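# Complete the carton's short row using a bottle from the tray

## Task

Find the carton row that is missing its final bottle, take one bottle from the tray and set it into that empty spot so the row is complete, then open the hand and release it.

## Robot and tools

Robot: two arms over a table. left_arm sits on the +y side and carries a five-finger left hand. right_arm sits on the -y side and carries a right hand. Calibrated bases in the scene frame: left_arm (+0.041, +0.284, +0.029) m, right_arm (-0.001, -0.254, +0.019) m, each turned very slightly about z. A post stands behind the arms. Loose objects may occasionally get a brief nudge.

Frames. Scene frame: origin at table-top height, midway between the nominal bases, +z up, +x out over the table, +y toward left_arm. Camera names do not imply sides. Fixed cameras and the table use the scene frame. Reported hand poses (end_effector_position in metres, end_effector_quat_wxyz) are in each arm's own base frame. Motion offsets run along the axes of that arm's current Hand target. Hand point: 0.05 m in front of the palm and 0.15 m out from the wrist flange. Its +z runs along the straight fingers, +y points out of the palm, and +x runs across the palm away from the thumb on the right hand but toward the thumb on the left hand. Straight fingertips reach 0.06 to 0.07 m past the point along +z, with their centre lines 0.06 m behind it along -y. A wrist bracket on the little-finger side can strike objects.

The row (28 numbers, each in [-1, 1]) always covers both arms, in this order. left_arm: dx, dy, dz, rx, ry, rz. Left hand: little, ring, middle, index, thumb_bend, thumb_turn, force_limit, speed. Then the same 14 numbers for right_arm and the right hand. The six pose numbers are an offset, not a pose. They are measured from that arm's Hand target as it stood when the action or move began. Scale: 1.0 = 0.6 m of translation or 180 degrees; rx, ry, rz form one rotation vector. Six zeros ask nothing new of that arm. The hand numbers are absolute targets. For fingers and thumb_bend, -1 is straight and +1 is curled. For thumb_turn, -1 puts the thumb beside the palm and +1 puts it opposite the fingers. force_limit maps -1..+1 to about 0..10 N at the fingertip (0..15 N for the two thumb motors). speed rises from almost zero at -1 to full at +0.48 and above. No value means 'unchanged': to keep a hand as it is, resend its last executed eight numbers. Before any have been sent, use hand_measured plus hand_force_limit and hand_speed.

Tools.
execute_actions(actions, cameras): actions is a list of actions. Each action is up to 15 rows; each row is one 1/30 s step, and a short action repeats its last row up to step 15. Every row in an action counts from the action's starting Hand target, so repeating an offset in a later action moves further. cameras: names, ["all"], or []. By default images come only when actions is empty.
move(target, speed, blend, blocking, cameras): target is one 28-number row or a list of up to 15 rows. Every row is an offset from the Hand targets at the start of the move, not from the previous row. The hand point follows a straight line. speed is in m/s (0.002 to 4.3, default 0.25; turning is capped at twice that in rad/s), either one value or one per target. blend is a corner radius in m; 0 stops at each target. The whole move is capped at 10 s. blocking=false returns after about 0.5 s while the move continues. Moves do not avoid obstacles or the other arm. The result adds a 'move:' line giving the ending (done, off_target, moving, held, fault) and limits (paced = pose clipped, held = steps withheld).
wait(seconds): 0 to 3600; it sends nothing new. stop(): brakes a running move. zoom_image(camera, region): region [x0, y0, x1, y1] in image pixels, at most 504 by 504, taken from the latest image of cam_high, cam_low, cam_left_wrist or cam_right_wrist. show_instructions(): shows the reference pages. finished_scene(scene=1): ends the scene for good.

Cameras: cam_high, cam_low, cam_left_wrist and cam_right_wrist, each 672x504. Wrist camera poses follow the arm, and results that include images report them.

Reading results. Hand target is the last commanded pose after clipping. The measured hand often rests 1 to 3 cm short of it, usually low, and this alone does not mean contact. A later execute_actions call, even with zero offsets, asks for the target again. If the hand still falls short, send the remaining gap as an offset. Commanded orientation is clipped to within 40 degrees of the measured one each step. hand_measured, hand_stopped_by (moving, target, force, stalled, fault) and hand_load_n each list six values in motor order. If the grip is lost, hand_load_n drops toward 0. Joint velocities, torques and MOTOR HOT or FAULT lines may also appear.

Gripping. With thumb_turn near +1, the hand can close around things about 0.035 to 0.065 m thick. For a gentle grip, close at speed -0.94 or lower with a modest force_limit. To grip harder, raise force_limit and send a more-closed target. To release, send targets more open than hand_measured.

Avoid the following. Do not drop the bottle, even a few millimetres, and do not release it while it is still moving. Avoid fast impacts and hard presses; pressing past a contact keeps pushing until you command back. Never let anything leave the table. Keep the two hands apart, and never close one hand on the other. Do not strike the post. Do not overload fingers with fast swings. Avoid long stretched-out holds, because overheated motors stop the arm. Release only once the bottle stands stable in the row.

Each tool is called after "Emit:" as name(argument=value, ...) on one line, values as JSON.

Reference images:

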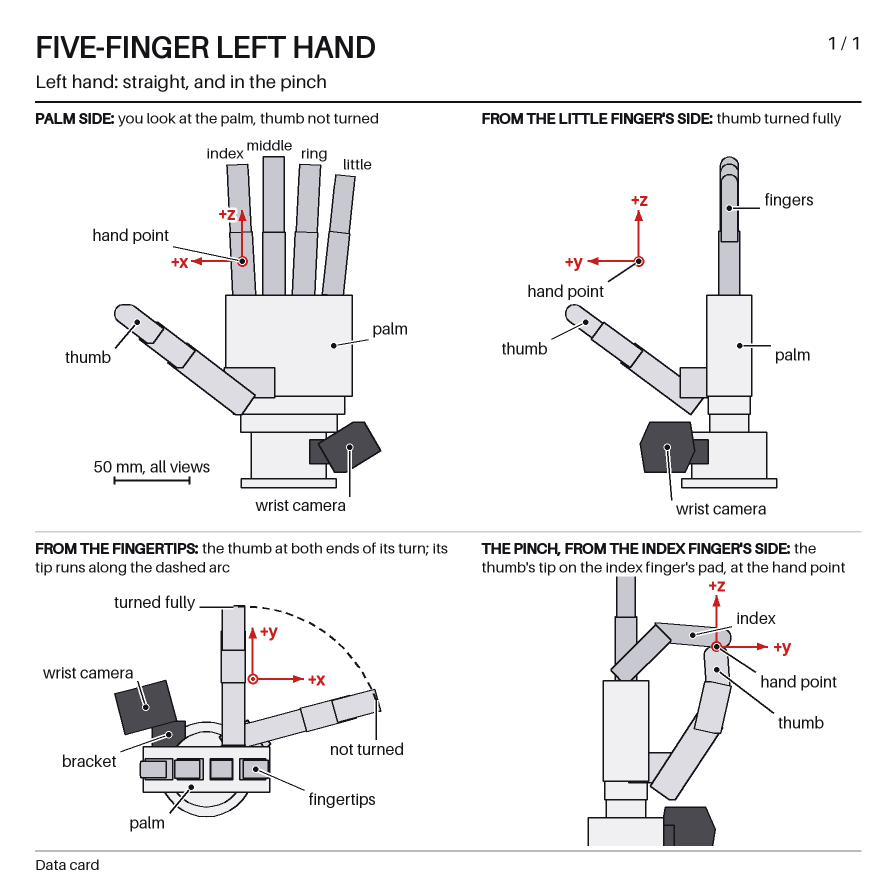

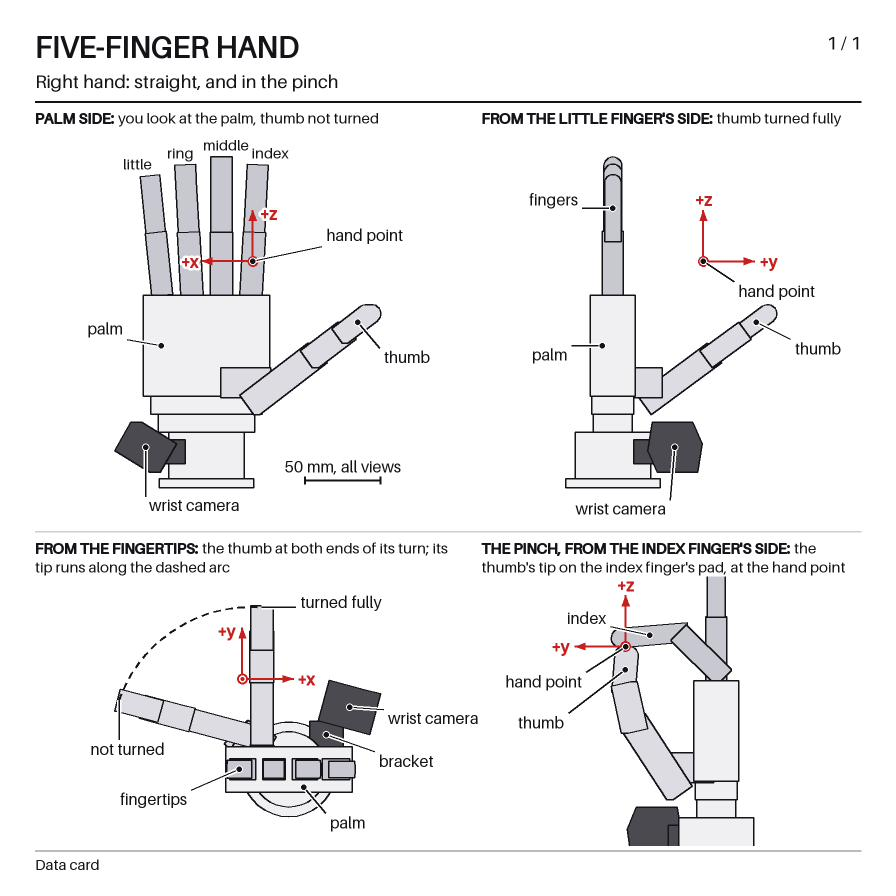

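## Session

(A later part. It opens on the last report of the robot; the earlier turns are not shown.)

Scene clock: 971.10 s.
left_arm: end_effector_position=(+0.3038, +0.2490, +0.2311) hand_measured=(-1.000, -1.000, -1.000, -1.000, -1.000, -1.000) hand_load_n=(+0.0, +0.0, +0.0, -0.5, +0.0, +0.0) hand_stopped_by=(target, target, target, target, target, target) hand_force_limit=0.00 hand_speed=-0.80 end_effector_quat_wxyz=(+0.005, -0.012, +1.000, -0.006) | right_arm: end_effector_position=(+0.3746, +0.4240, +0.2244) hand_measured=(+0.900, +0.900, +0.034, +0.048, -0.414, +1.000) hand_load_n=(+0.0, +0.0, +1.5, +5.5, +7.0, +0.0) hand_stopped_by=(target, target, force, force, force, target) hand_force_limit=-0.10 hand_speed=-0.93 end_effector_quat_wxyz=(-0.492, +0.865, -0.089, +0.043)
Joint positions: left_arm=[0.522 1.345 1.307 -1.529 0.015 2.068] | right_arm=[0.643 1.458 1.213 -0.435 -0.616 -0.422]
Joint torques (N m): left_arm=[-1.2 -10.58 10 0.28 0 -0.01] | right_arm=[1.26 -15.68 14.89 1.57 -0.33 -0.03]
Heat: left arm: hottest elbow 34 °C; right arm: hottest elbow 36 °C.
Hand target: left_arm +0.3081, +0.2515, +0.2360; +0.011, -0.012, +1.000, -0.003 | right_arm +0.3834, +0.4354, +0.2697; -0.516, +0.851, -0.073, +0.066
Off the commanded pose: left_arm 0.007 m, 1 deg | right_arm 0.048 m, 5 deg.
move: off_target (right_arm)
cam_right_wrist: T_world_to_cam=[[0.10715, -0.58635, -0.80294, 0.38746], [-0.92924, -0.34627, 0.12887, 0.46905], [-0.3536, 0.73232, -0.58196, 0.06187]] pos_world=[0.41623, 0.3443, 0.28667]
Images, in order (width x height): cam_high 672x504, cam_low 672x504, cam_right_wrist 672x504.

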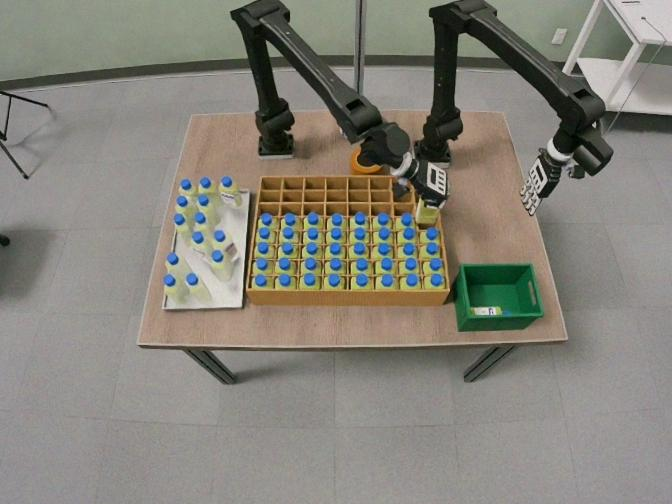

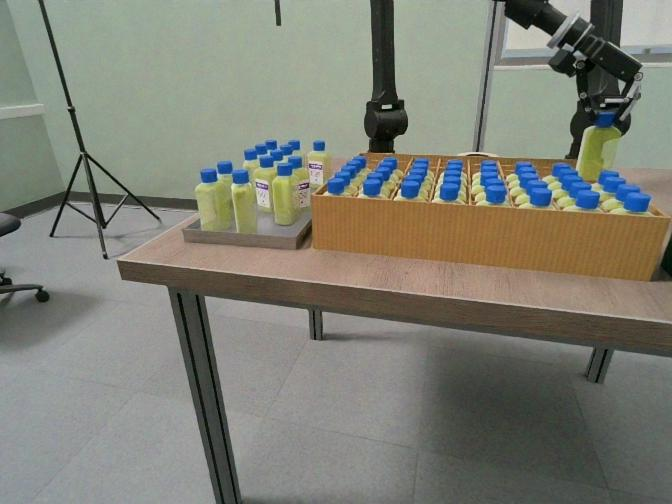

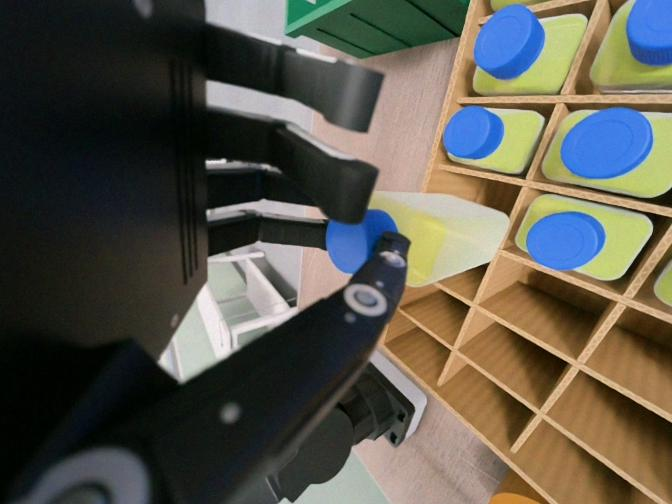

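Emit:
move(target=[[0,0,0,0,0,0,-1,-1,-1,-1,-1,-1,0,-0.8,0.0057,0.0245,0.0238,0,0,0,0.9,0.9,0.36,0.36,-0.05,1,-0.1,-0.93]], speed=0.04, cameras=["cam_low","cam_right_wrist","cam_high"])

Emit:
zoom_image(camera="cam_high", region=[410, 190, 460, 240])

Emit:
zoom_image(camera="cam_right_wrist", region=[440, 160, 600, 310])

Emit:
zoom_image(camera="cam_low", region=[550, 80, 670, 220])

Scene clock: 985.77 s.
left_arm: end_effector_position=(+0.3038, +0.2490, +0.2311) hand_measured=(-1.000, -1.000, -1.000, -1.000, -1.000, -1.000) hand_load_n=(+0.0, +0.0, +0.0, +0.0, +0.0, +0.0) hand_stopped_by=(target, target, target, target, target, target) hand_force_limit=0.00 hand_speed=-0.80 end_effector_quat_wxyz=(+0.005, -0.012, +1.000, -0.006) | right_arm: end_effector_position=(+0.3779, +0.4263, +0.2251) hand_measured=(+0.900, +0.900, +0.034, +0.048, -0.414, +1.000) hand_load_n=(+0.0, +0.0, +1.5, +6.0, +7.0, +0.0) hand_stopped_by=(target, target, force, force, force, target) hand_force_limit=-0.10 hand_speed=-0.93 end_effector_quat_wxyz=(-0.496, +0.863, -0.086, +0.048)
Joint positions: left_arm=[0.522 1.345 1.307 -1.529 0.015 2.068] | right_arm=[0.643 1.461 1.213 -0.417 -0.615 -0.422]
Joint torques (N m): left_arm=[-1.2 -10.64 9.99 0.32 0 -0.02] | right_arm=[1.38 -12.34 13.38 2.99 -0.34 -0.06]
Heat: left arm: hottest elbow 35 °C; right arm: hottest elbow 36 °C.
Hand target: left_arm +0.3081, +0.2515, +0.2360; +0.011, -0.012, +1.000, -0.003 | right_arm +0.3885, +0.4404, +0.2503; -0.516, +0.851, -0.073, +0.066
Off the commanded pose: left_arm 0.007 m, 1 deg | right_arm 0.031 m, 4 deg.
move: off_target (right_arm)
cam_right_wrist: T_world_to_cam=[[0.11684, -0.57935, -0.80666, 0.38315], [-0.93098, -0.34676, 0.11419, 0.47696], [-0.34587, 0.73764, -0.57988, 0.05606]] pos_world=[0.41866, 0.34602, 0.28711]
Images, in order (width x height): cam_high 672x504, cam_low 672x504, cam_right_wrist 672x504.

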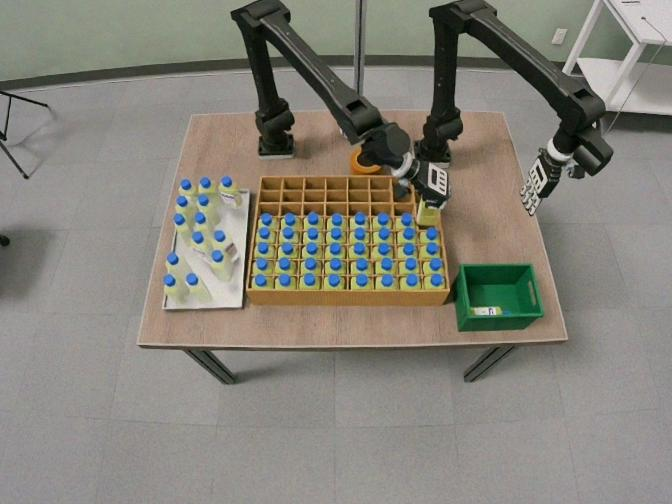

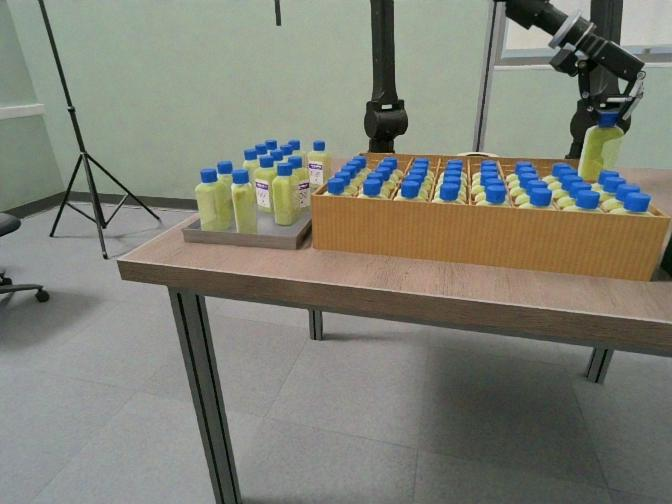

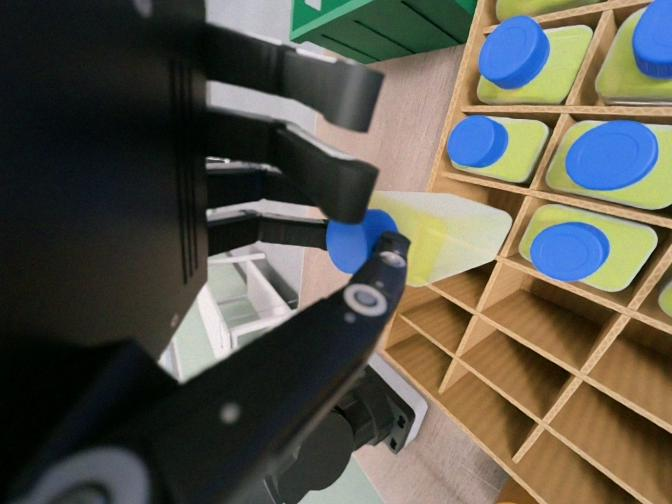

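Scaled by 10.080 from the camera's image (finer frame: 960x720).

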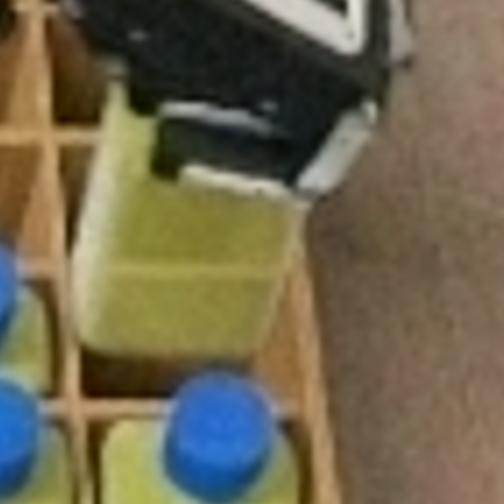

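Scaled by 3.150 from the camera's image (finer frame: 960x720).

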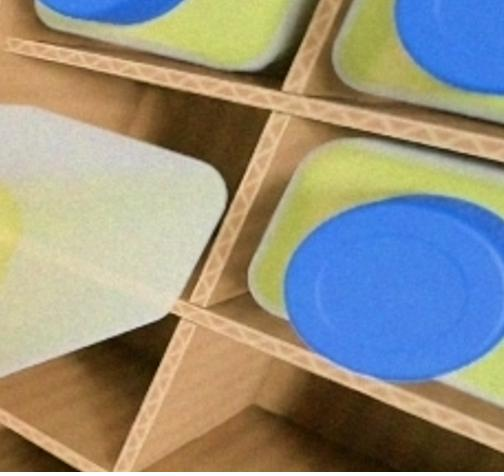

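Scaled by 3.600 from the camera's image (finer frame: 960x720).

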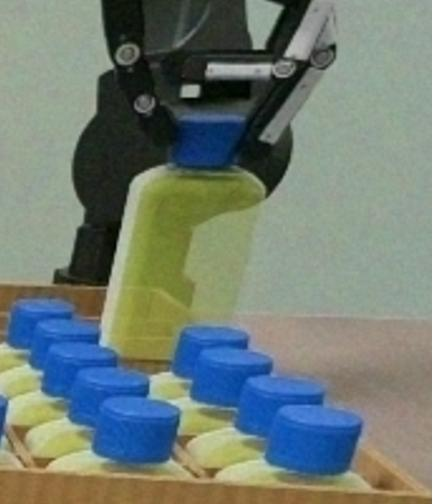

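Emit:
move(target=[[0,0,0,0,0,0,-1,-1,-1,-1,-1,-1,0,-0.8,0.0143,-0.0077,0.015,0,0,0,0.9,0.9,0.36,0.36,-0.05,1,-0.1,-0.93]], speed=0.04, cameras=["cam_low","cam_right_wrist","cam_high"])

Emit:
zoom_image(camera="cam_high", region=[410, 190, 460, 240])

Emit:
zoom_image(camera="cam_right_wrist", region=[440, 160, 600, 310])

Emit:
zoom_image(camera="cam_low", region=[550, 80, 670, 220])

Scene clock: 993.20 s.
left_arm: end_effector_position=(+0.3038, +0.2490, +0.2311) hand_measured=(-1.000, -1.000, -1.000, -1.000, -1.000, -1.000) hand_load_n=(+0.0, +0.0, +0.0, +0.0, +0.0, +0.0) hand_stopped_by=(target, target, target, target, target, target) hand_force_limit=0.00 hand_speed=-0.80 end_effector_quat_wxyz=(+0.005, -0.012, +1.000, -0.006) | right_arm: end_effector_position=(+0.3847, +0.4316, +0.2195) hand_measured=(+0.900, +0.900, +0.034, +0.048, -0.414, +1.000) hand_load_n=(+0.0, +0.0, +2.0, +5.5, +6.5, +0.0) hand_stopped_by=(target, target, force, force, force, target) hand_force_limit=-0.10 hand_speed=-0.93 end_effector_quat_wxyz=(-0.493, +0.864, -0.088, +0.046)
Joint positions: left_arm=[0.522 1.345 1.307 -1.529 0.015 2.068] | right_arm=[0.644 1.49 1.232 -0.415 -0.614 -0.422]
Joint torques (N m): left_arm=[-1.2 -10.46 10.07 0.32 -0.01 -0.02] | right_arm=[1.38 -13.27 14.76 2.56 -0.34 0.02]
Heat: left arm: hottest elbow 35 °C; right arm: hottest elbow 37 °C.
Hand target: left_arm +0.3081, +0.2515, +0.2360; +0.011, -0.012, +1.000, -0.003 | right_arm +0.3988, +0.4488, +0.2505; -0.516, +0.851, -0.073, +0.066
Off the commanded pose: left_arm 0.007 m, 1 deg | right_arm 0.038 m, 4 deg.
move: off_target (right_arm)
cam_right_wrist: T_world_to_cam=[[0.11197, -0.58334, -0.80447, 0.38412], [-0.93038, -0.34594, 0.12135, 0.48364], [-0.34908, 0.73487, -0.58147, 0.05412]] pos_world=[0.42585, 0.35161, 0.28179]
Images, in order (width x height): cam_high 672x504, cam_low 672x504, cam_right_wrist 672x504.

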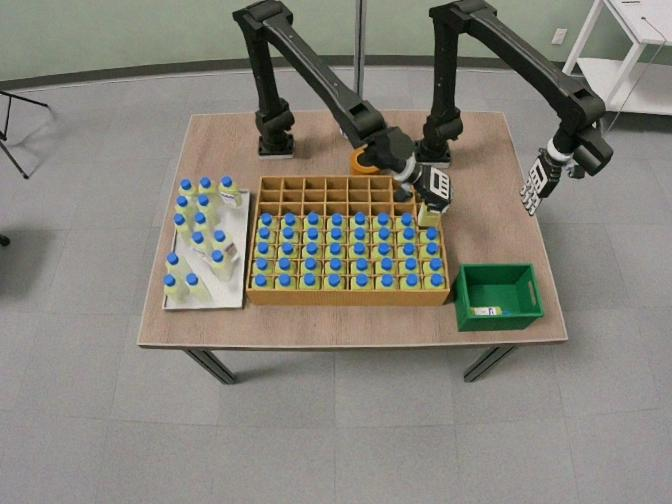

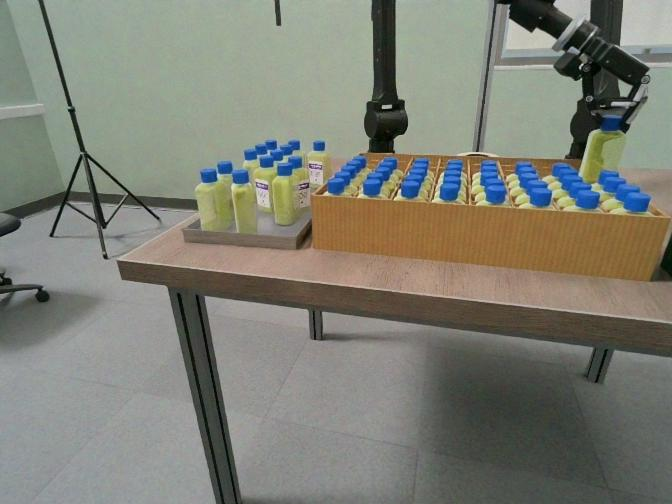

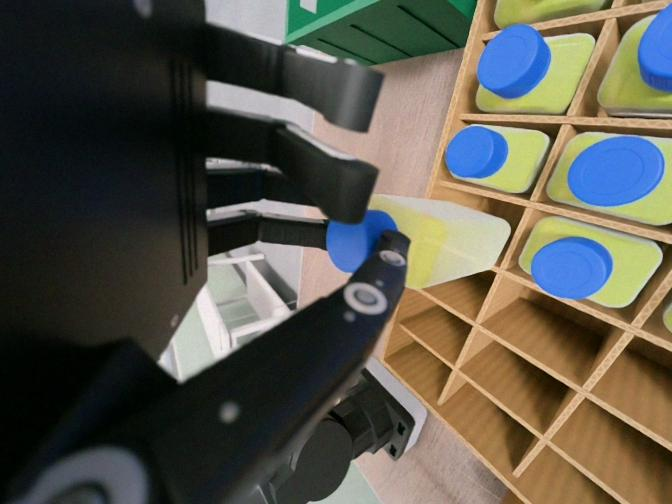

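Scaled by 10.080 from the camera's image (finer frame: 960x720).

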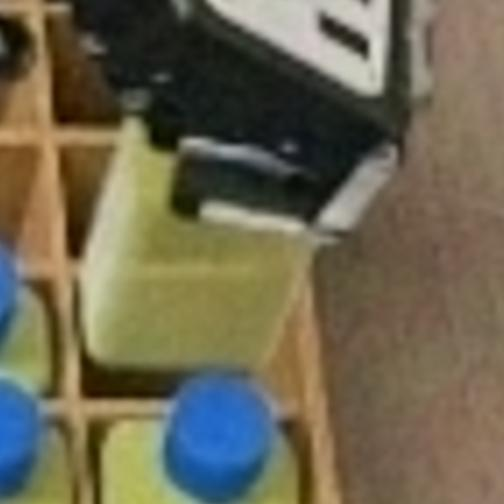

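Scaled by 3.150 from the camera's image (finer frame: 960x720).

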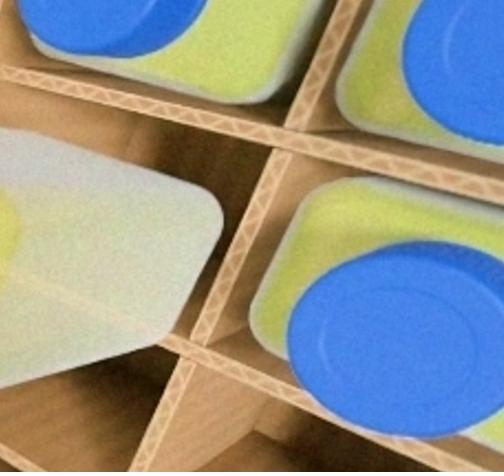

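Scaled by 3.600 from the camera's image (finer frame: 960x720).

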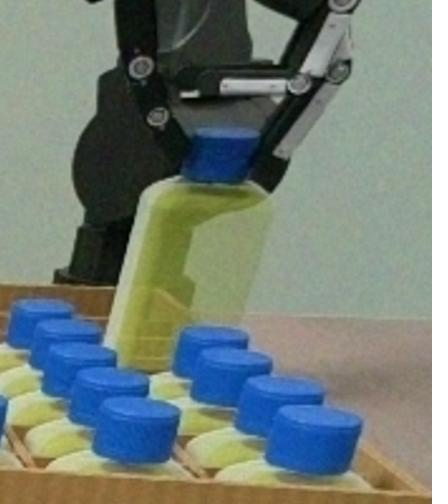

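Emit:
move(target=[[0,0,0,0,0,0,-1,-1,-1,-1,-1,-1,0,-0.8,-0.0047,-0.0398,-0.0482,0,-0.0155,0.0058,0.9,0.9,0.36,0.36,-0.05,1,-0.1,-0.93],[0,0,0,0,0,0,-1,-1,-1,-1,-1,-1,0,-0.8,-0.0037,0.0408,-0.0158,0,-0.0155,0.0058,0.9,0.9,0.36,0.36,-0.05,1,-0.1,-0.93]], speed=0.05, cameras=["cam_low","cam_right_wrist","cam_high"])

Emit:
zoom_image(camera="cam_high", region=[410, 190, 460, 240])

Emit:
zoom_image(camera="cam_right_wrist", region=[440, 160, 600, 310])

Emit:
zoom_image(camera="cam_low", region=[550, 80, 670, 220])

Scene clock: 1035.37 s.
left_arm: end_effector_position=(+0.3038, +0.2490, +0.2311) hand_measured=(-1.000, -1.000, -1.000, -1.000, -1.000, -1.000) hand_load_n=(+0.0, +0.0, +0.0, +0.0, -0.5, -0.5) hand_stopped_by=(target, target, target, target, target, target) hand_force_limit=0.00 hand_speed=-0.80 end_effector_quat_wxyz=(+0.005, -0.012, +1.000, -0.006) | right_arm: end_effector_position=(+0.3848, +0.4278, +0.2230) hand_measured=(+0.900, +0.900, +0.034, +0.048, -0.414, +1.000) hand_load_n=(+0.0, +0.0, +1.0, +6.0, +7.0, +0.0) hand_stopped_by=(target, target, force, force, force, target) hand_force_limit=-0.10 hand_speed=-0.93 end_effector_quat_wxyz=(-0.506, +0.859, -0.076, +0.028)
Joint positions: left_arm=[0.522 1.345 1.307 -1.529 0.015 2.068] | right_arm=[0.621 1.495 1.237 -0.419 -0.682 -0.437]
Joint torques (N m): left_arm=[-1.03 -10.58 10.02 0.24 -0.01 -0.03] | right_arm=[-0.09 -13.39 10.5 2.69 -0.66 -0.09]
Heat: left arm: hottest elbow 35 °C; right arm: hottest elbow 41 °C.
Hand target: left_arm +0.3081, +0.2515, +0.2360; +0.011, -0.012, +1.000, -0.003 | right_arm +0.3936, +0.4297, +0.2331; -0.518, +0.852, -0.068, +0.041
Off the commanded pose: left_arm 0.007 m, 1 deg | right_arm 0.013 m, 2 deg.
move: off_target (right_arm)
cam_right_wrist: T_world_to_cam=[[0.1208, -0.55557, -0.82265, 0.37346], [-0.91458, -0.38448, 0.12535, 0.49146], [-0.38594, 0.73724, -0.55456, 0.066]] pos_world=[0.42984, 0.34778, 0.28222]
Images, in order (width x height): cam_high 672x504, cam_low 672x504, cam_right_wrist 672x504.

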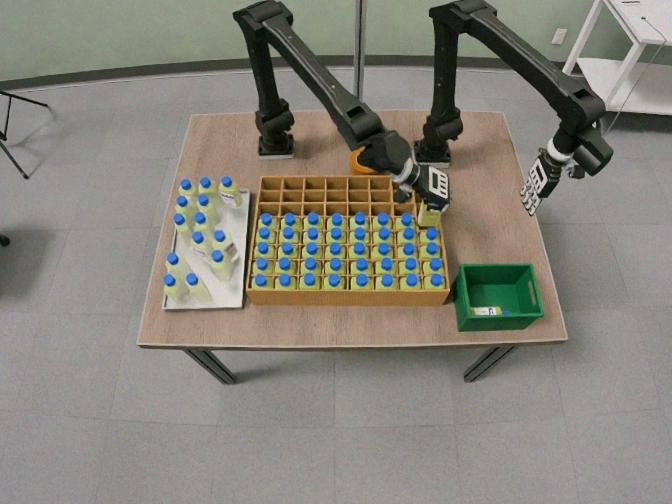

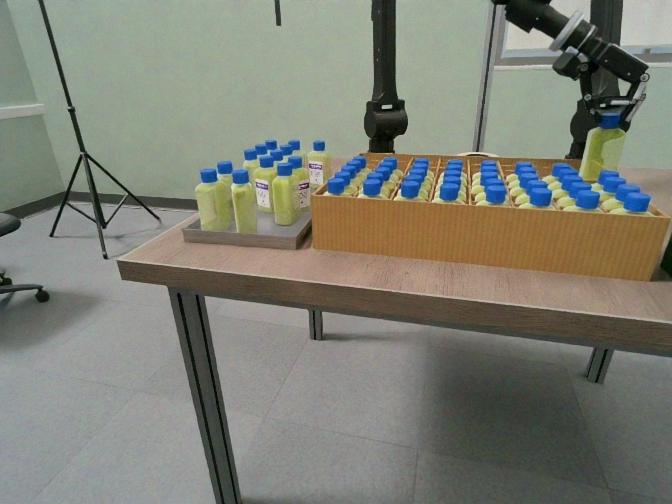

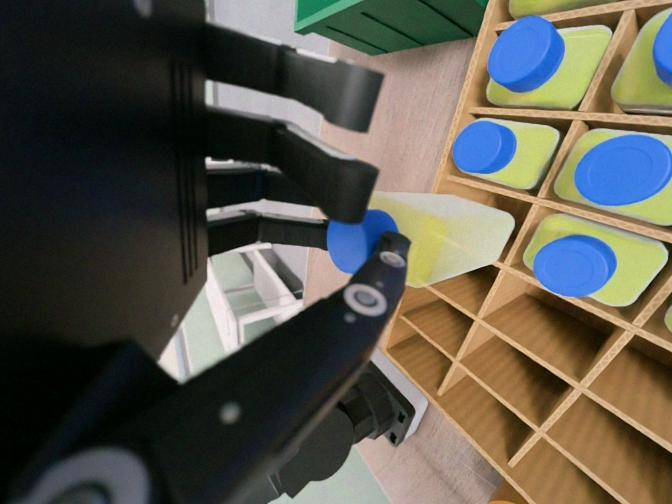

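Scaled by 10.080 from the camera's image (finer frame: 960x720).

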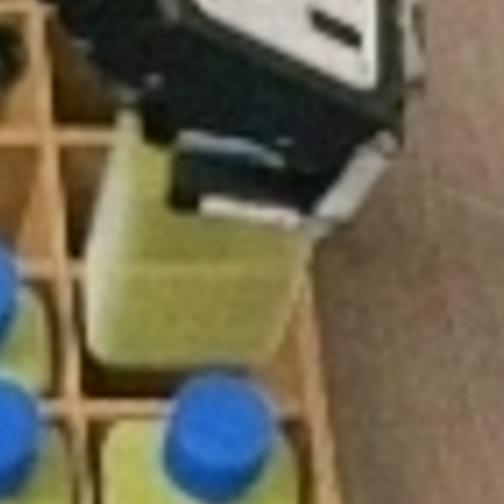

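Scaled by 3.150 from the camera's image (finer frame: 960x720).

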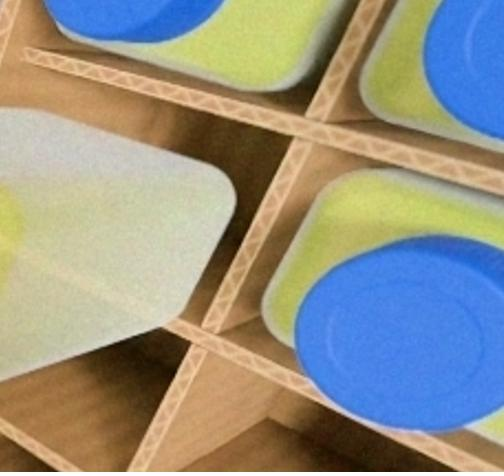

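Scaled by 3.600 from the camera's image (finer frame: 960x720).

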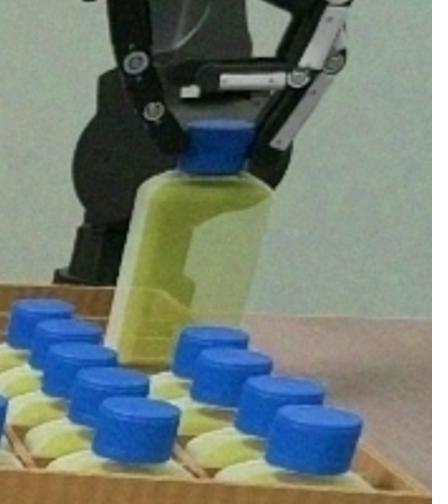

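Emit:
move(target=[[0,0,0,0,0,0,-1,-1,-1,-1,-1,-1,0,-0.8,0.0053,0.0120,-0.0028,0.0072,0,0,0.9,0.9,0.36,0.36,-0.05,1,-0.1,-0.93]], speed=0.04, cameras=["cam_low","cam_right_wrist","cam_high"])

Emit:
zoom_image(camera="cam_high", region=[410, 190, 460, 240])

Emit:
zoom_image(camera="cam_right_wrist", region=[440, 160, 600, 310])

Emit:
zoom_image(camera="cam_low", region=[550, 80, 670, 220])

Scene clock: 1059.90 s.
left_arm: end_effector_position=(+0.3038, +0.2490, +0.2311) hand_measured=(-1.000, -1.000, -1.000, -1.000, -1.000, -1.000) hand_load_n=(+0.0, +0.0, +0.0, +0.0, +0.0, +0.0) hand_stopped_by=(target, target, target, target, target, target) hand_force_limit=0.00 hand_speed=-0.80 end_effector_quat_wxyz=(+0.005, -0.012, +1.000, -0.006) | right_arm: end_effector_position=(+0.3884, +0.4225, +0.2159) hand_measured=(+0.900, +0.900, +0.034, +0.048, -0.414, +1.000) hand_load_n=(+0.0, +0.0, +1.0, +5.5, +7.0, +0.0) hand_stopped_by=(target, target, force, force, force, target) hand_force_limit=-0.10 hand_speed=-0.93 end_effector_quat_wxyz=(-0.515, +0.853, -0.074, +0.029)
Joint positions: left_arm=[0.522 1.345 1.307 -1.529 0.015 2.068] | right_arm=[0.604 1.495 1.207 -0.372 -0.705 -0.437]
Joint torques (N m): left_arm=[-0.85 -10.46 10.07 0.32 -0.01 -0.01] | right_arm=[0.32 -13.51 10.43 2.8 -0.65 -0.06]
Heat: left arm: hottest elbow 35 °C; right arm: hottest elbow 38 °C.
Hand target: left_arm +0.3081, +0.2515, +0.2360; +0.011, -0.012, +1.000, -0.003 | right_arm +0.3960, +0.4245, +0.2275; -0.528, +0.846, -0.068, +0.042
Off the commanded pose: left_arm 0.007 m, 1 deg | right_arm 0.014 m, 2 deg.
move: off_target (right_arm)
cam_right_wrist: T_world_to_cam=[[0.12543, -0.5379, -0.83362, 0.3573], [-0.91491, -0.38767, 0.11248, 0.49788], [-0.38367, 0.74858, -0.54076, 0.05876]] pos_world=[0.43324, 0.34122, 0.27362]
Images, in order (width x height): cam_high 672x504, cam_low 672x504, cam_right_wrist 672x504.

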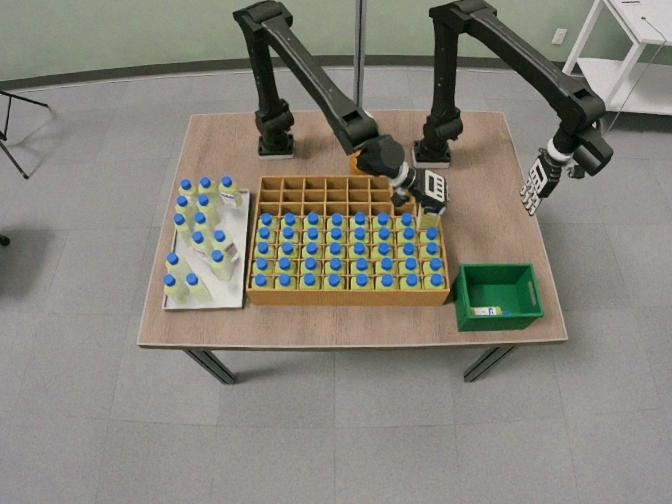

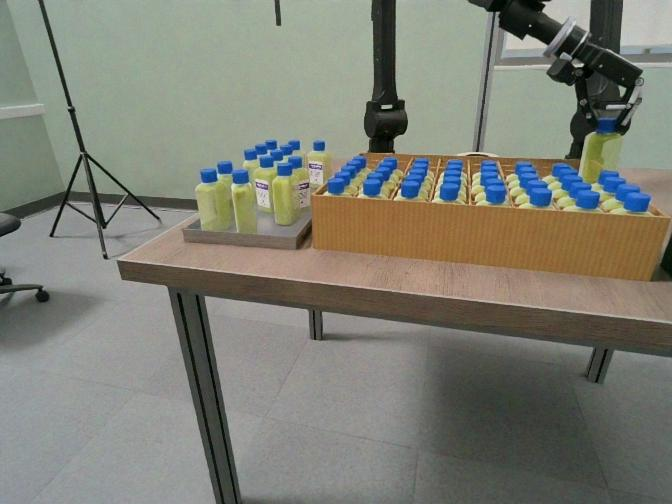

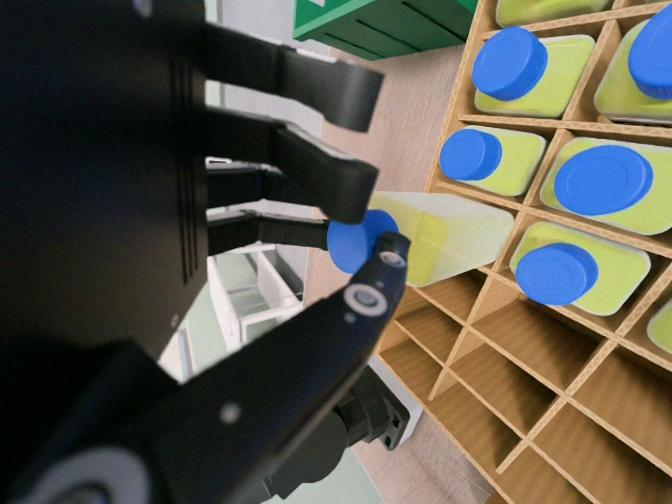

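Scaled by 10.080 from the camera's image (finer frame: 960x720).

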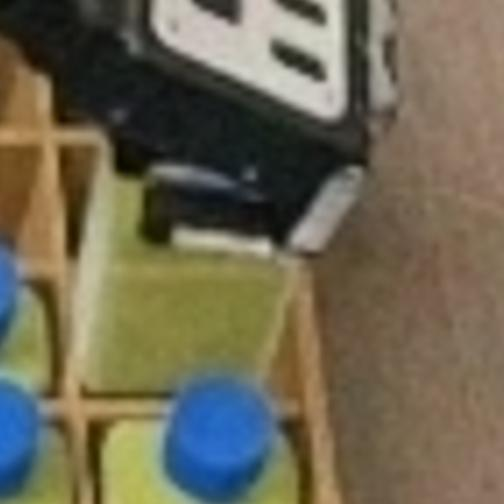

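Scaled by 3.150 from the camera's image (finer frame: 960x720).

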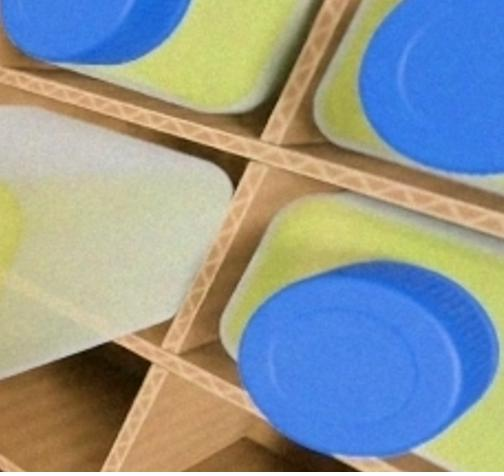

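Scaled by 3.600 from the camera's image (finer frame: 960x720).

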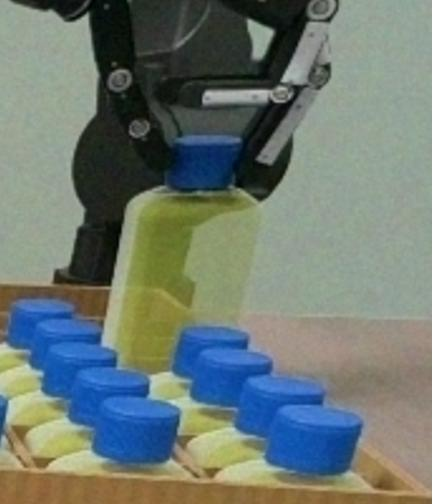

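Emit:
move(target=[[0,0,0,0,0,0,-1,-1,-1,-1,-1,-1,0,-0.8,0.0,-0.006,-0.0080,0.0167,0,0,0.9,0.9,0.36,0.36,-0.05,1,-0.1,-0.93]], speed=0.04, cameras=["cam_low","cam_right_wrist","cam_high"])

Emit:
zoom_image(camera="cam_high", region=[410, 190, 460, 240])

Emit:
zoom_image(camera="cam_right_wrist", region=[440, 160, 600, 310])

Emit:
zoom_image(camera="cam_low", region=[550, 80, 670, 220])

Scene clock: 1076.50 s.
left_arm: end_effector_position=(+0.3038, +0.2490, +0.2311) hand_measured=(-1.000, -1.000, -1.000, -1.000, -1.000, -1.000) hand_load_n=(+0.0, +0.0, +0.0, +0.0, +0.0, +0.0) hand_stopped_by=(target, target, target, target, target, target) hand_force_limit=0.00 hand_speed=-0.80 end_effector_quat_wxyz=(+0.005, -0.012, +1.000, -0.006) | right_arm: end_effector_position=(+0.3897, +0.4211, +0.2105) hand_measured=(+0.900, +0.900, +0.034, +0.048, -0.414, +1.000) hand_load_n=(+0.0, +0.0, +1.5, +5.5, +6.5, +0.0) hand_stopped_by=(target, target, force, force, force, target) hand_force_limit=-0.10 hand_speed=-0.93 end_effector_quat_wxyz=(-0.532, +0.843, -0.072, +0.028)
Joint positions: left_arm=[0.522 1.345 1.307 -1.529 0.015 2.068] | right_arm=[0.59 1.495 1.17 -0.298 -0.738 -0.42]
Joint torques (N m): left_arm=[-1.2 -10.46 10 0.29 0 -0.01] | right_arm=[-0.97 -15.27 10.19 2.66 -0.67 0.07]
Heat: left arm: hottest elbow 35 °C; right arm: hottest elbow 38 °C.
Hand target: left_arm +0.3081, +0.2515, +0.2360; +0.011, -0.012, +1.000, -0.003 | right_arm +0.3955, +0.4218, +0.2329; -0.550, +0.832, -0.066, +0.044
Off the commanded pose: left_arm 0.007 m, 1 deg | right_arm 0.023 m, 3 deg.
move: off_target (right_arm)
cam_right_wrist: T_world_to_cam=[[0.13176, -0.50379, -0.85372, 0.3393], [-0.91321, -0.39669, 0.09315, 0.50638], [-0.38559, 0.76736, -0.51233, 0.04433]] pos_world=[0.43483, 0.33779, 0.26521]
Images, in order (width x height): cam_high 672x504, cam_low 672x504, cam_right_wrist 672x504.

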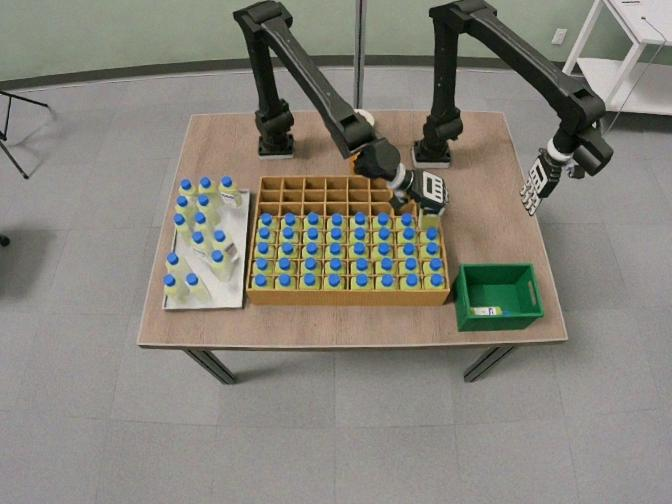

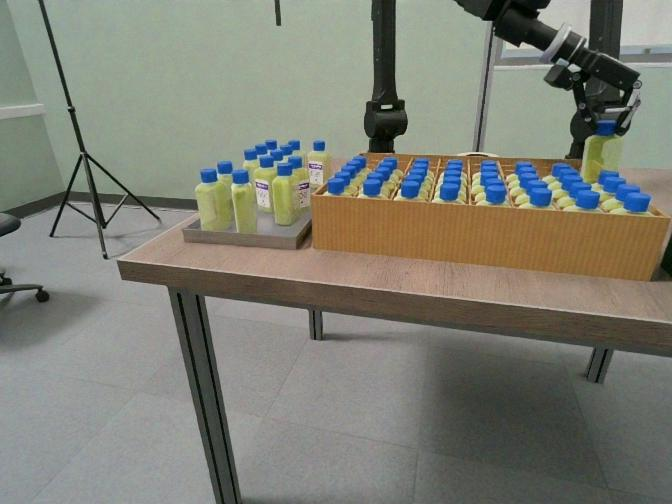

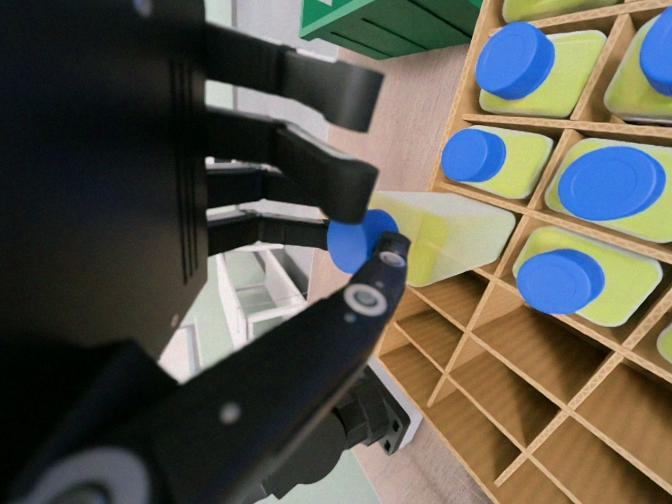

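Scaled by 10.080 from the camera's image (finer frame: 960x720).

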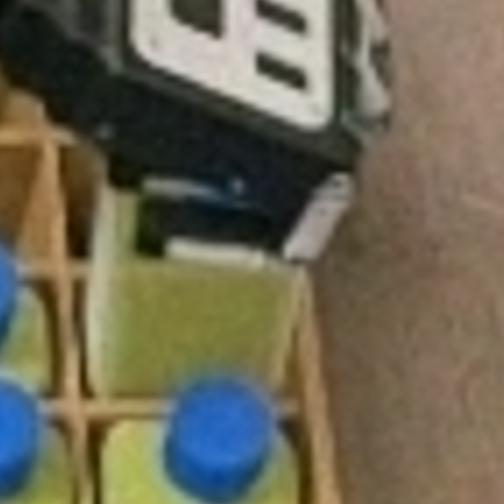

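Scaled by 3.150 from the camera's image (finer frame: 960x720).

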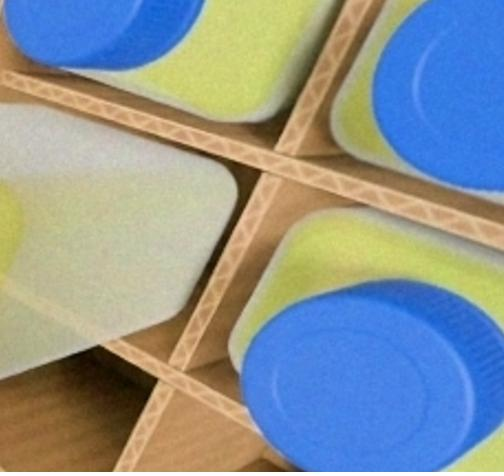

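Scaled by 3.600 from the camera's image (finer frame: 960x720).

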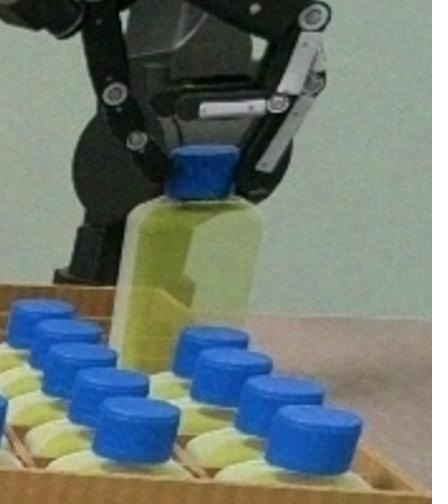

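Emit:
move(target=[[0,0,0,0,0,0,-1,-1,-1,-1,-1,-1,0,-0.8,-0.0032,-0.0076,0.0181,-0.0333,0,0,0.9,0.9,0.36,0.36,-0.05,1,-0.1,-0.93]], speed=0.04, cameras=["cam_low","cam_right_wrist","cam_high"])

Emit:
zoom_image(camera="cam_high", region=[410, 190, 460, 240])

Emit:
zoom_image(camera="cam_right_wrist", region=[440, 160, 600, 310])

Emit:
zoom_image(camera="cam_low", region=[550, 80, 670, 220])

Scene clock: 1093.67 s.
left_arm: end_effector_position=(+0.3038, +0.2490, +0.2311) hand_measured=(-1.000, -1.000, -1.000, -1.000, -1.000, -1.000) hand_load_n=(+0.0, +0.0, +0.0, +0.0, +0.0, +0.5) hand_stopped_by=(target, target, target, target, target, target) hand_force_limit=0.00 hand_speed=-0.80 end_effector_quat_wxyz=(+0.005, -0.012, +1.000, -0.006) | right_arm: end_effector_position=(+0.3841, +0.4212, +0.2061) hand_measured=(+0.900, +0.900, +0.034, +0.048, -0.414, +1.000) hand_load_n=(+0.0, +0.0, +2.0, +5.5, +7.0, +0.0) hand_stopped_by=(target, target, force, force, force, target) hand_force_limit=-0.10 hand_speed=-0.93 end_effector_quat_wxyz=(-0.492, +0.866, -0.083, +0.024)
Joint positions: left_arm=[0.522 1.345 1.307 -1.529 0.015 2.068] | right_arm=[0.617 1.505 1.22 -0.43 -0.669 -0.449]
Joint torques (N m): left_arm=[-1.2 -10.75 9.95 0.32 -0.01 -0.01] | right_arm=[1.49 -13.33 14.49 1.24 -0.36 -0.15]
Heat: left arm: hottest elbow 35 °C; right arm: hottest elbow 37 °C.
Hand target: left_arm +0.3081, +0.2515, +0.2360; +0.011, -0.012, +1.000, -0.003 | right_arm +0.3955, +0.4337, +0.2329; -0.506, +0.859, -0.069, +0.040
Off the commanded pose: left_arm 0.007 m, 1 deg | right_arm 0.032 m, 3 deg.
move: off_target (right_arm)
cam_right_wrist: T_world_to_cam=[[0.1024, -0.5813, -0.80722, 0.37071], [-0.91524, -0.37295, 0.15247, 0.48015], [-0.38969, 0.72319, -0.57022, 0.07198]] pos_world=[0.42954, 0.34251, 0.26708]
Images, in order (width x height): cam_high 672x504, cam_low 672x504, cam_right_wrist 672x504.

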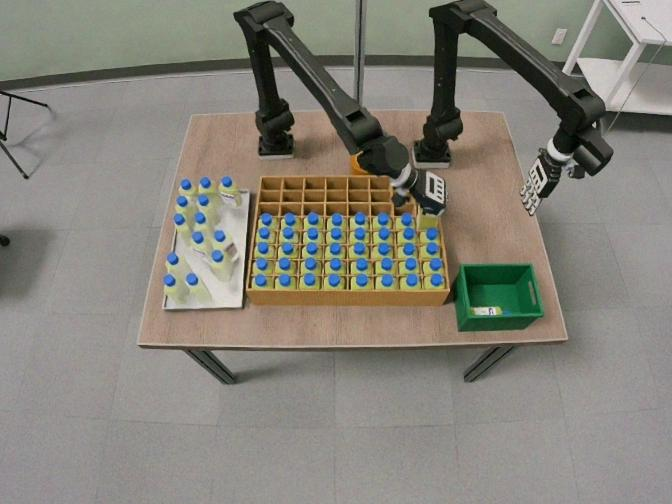

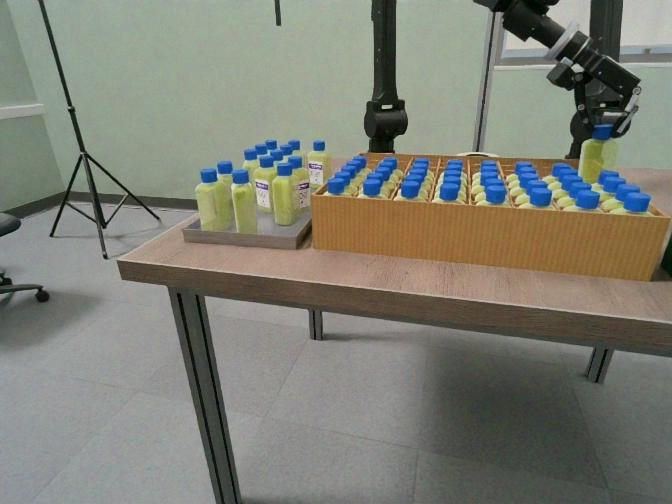

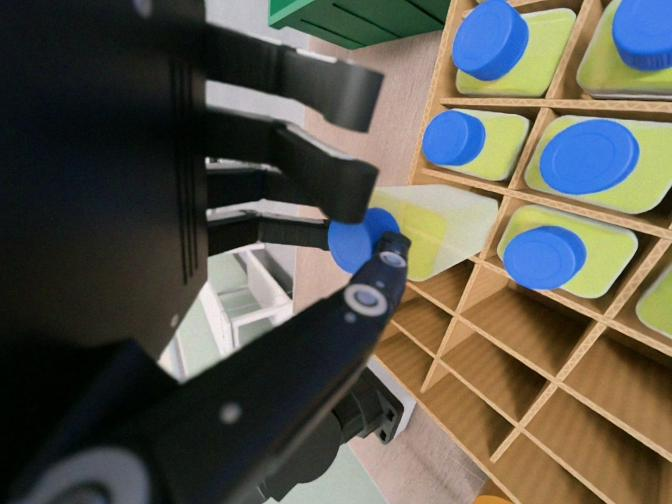

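Scaled by 10.080 from the camera's image (finer frame: 960x720).

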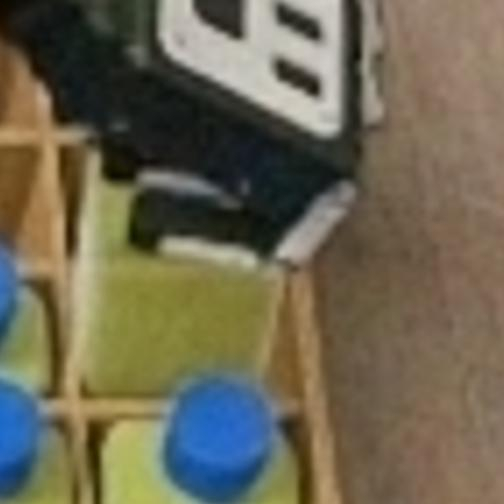

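Scaled by 3.150 from the camera's image (finer frame: 960x720).

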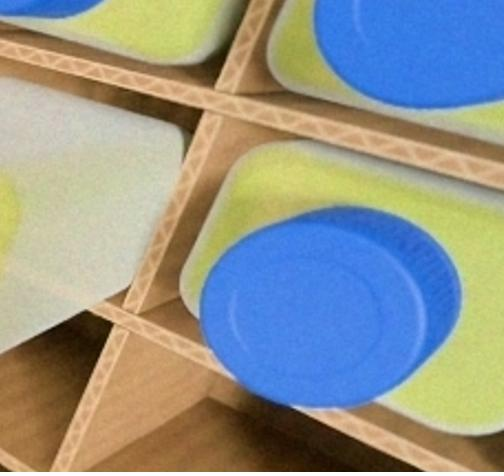

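Scaled by 3.600 from the camera's image (finer frame: 960x720).

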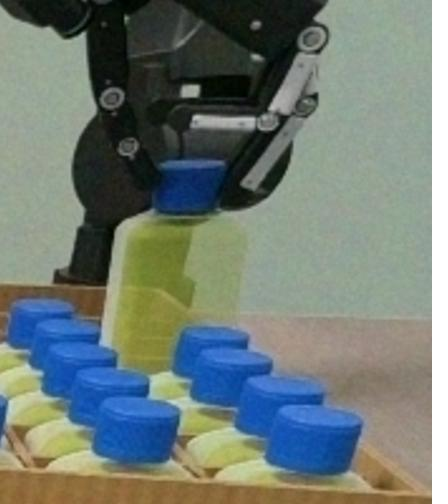

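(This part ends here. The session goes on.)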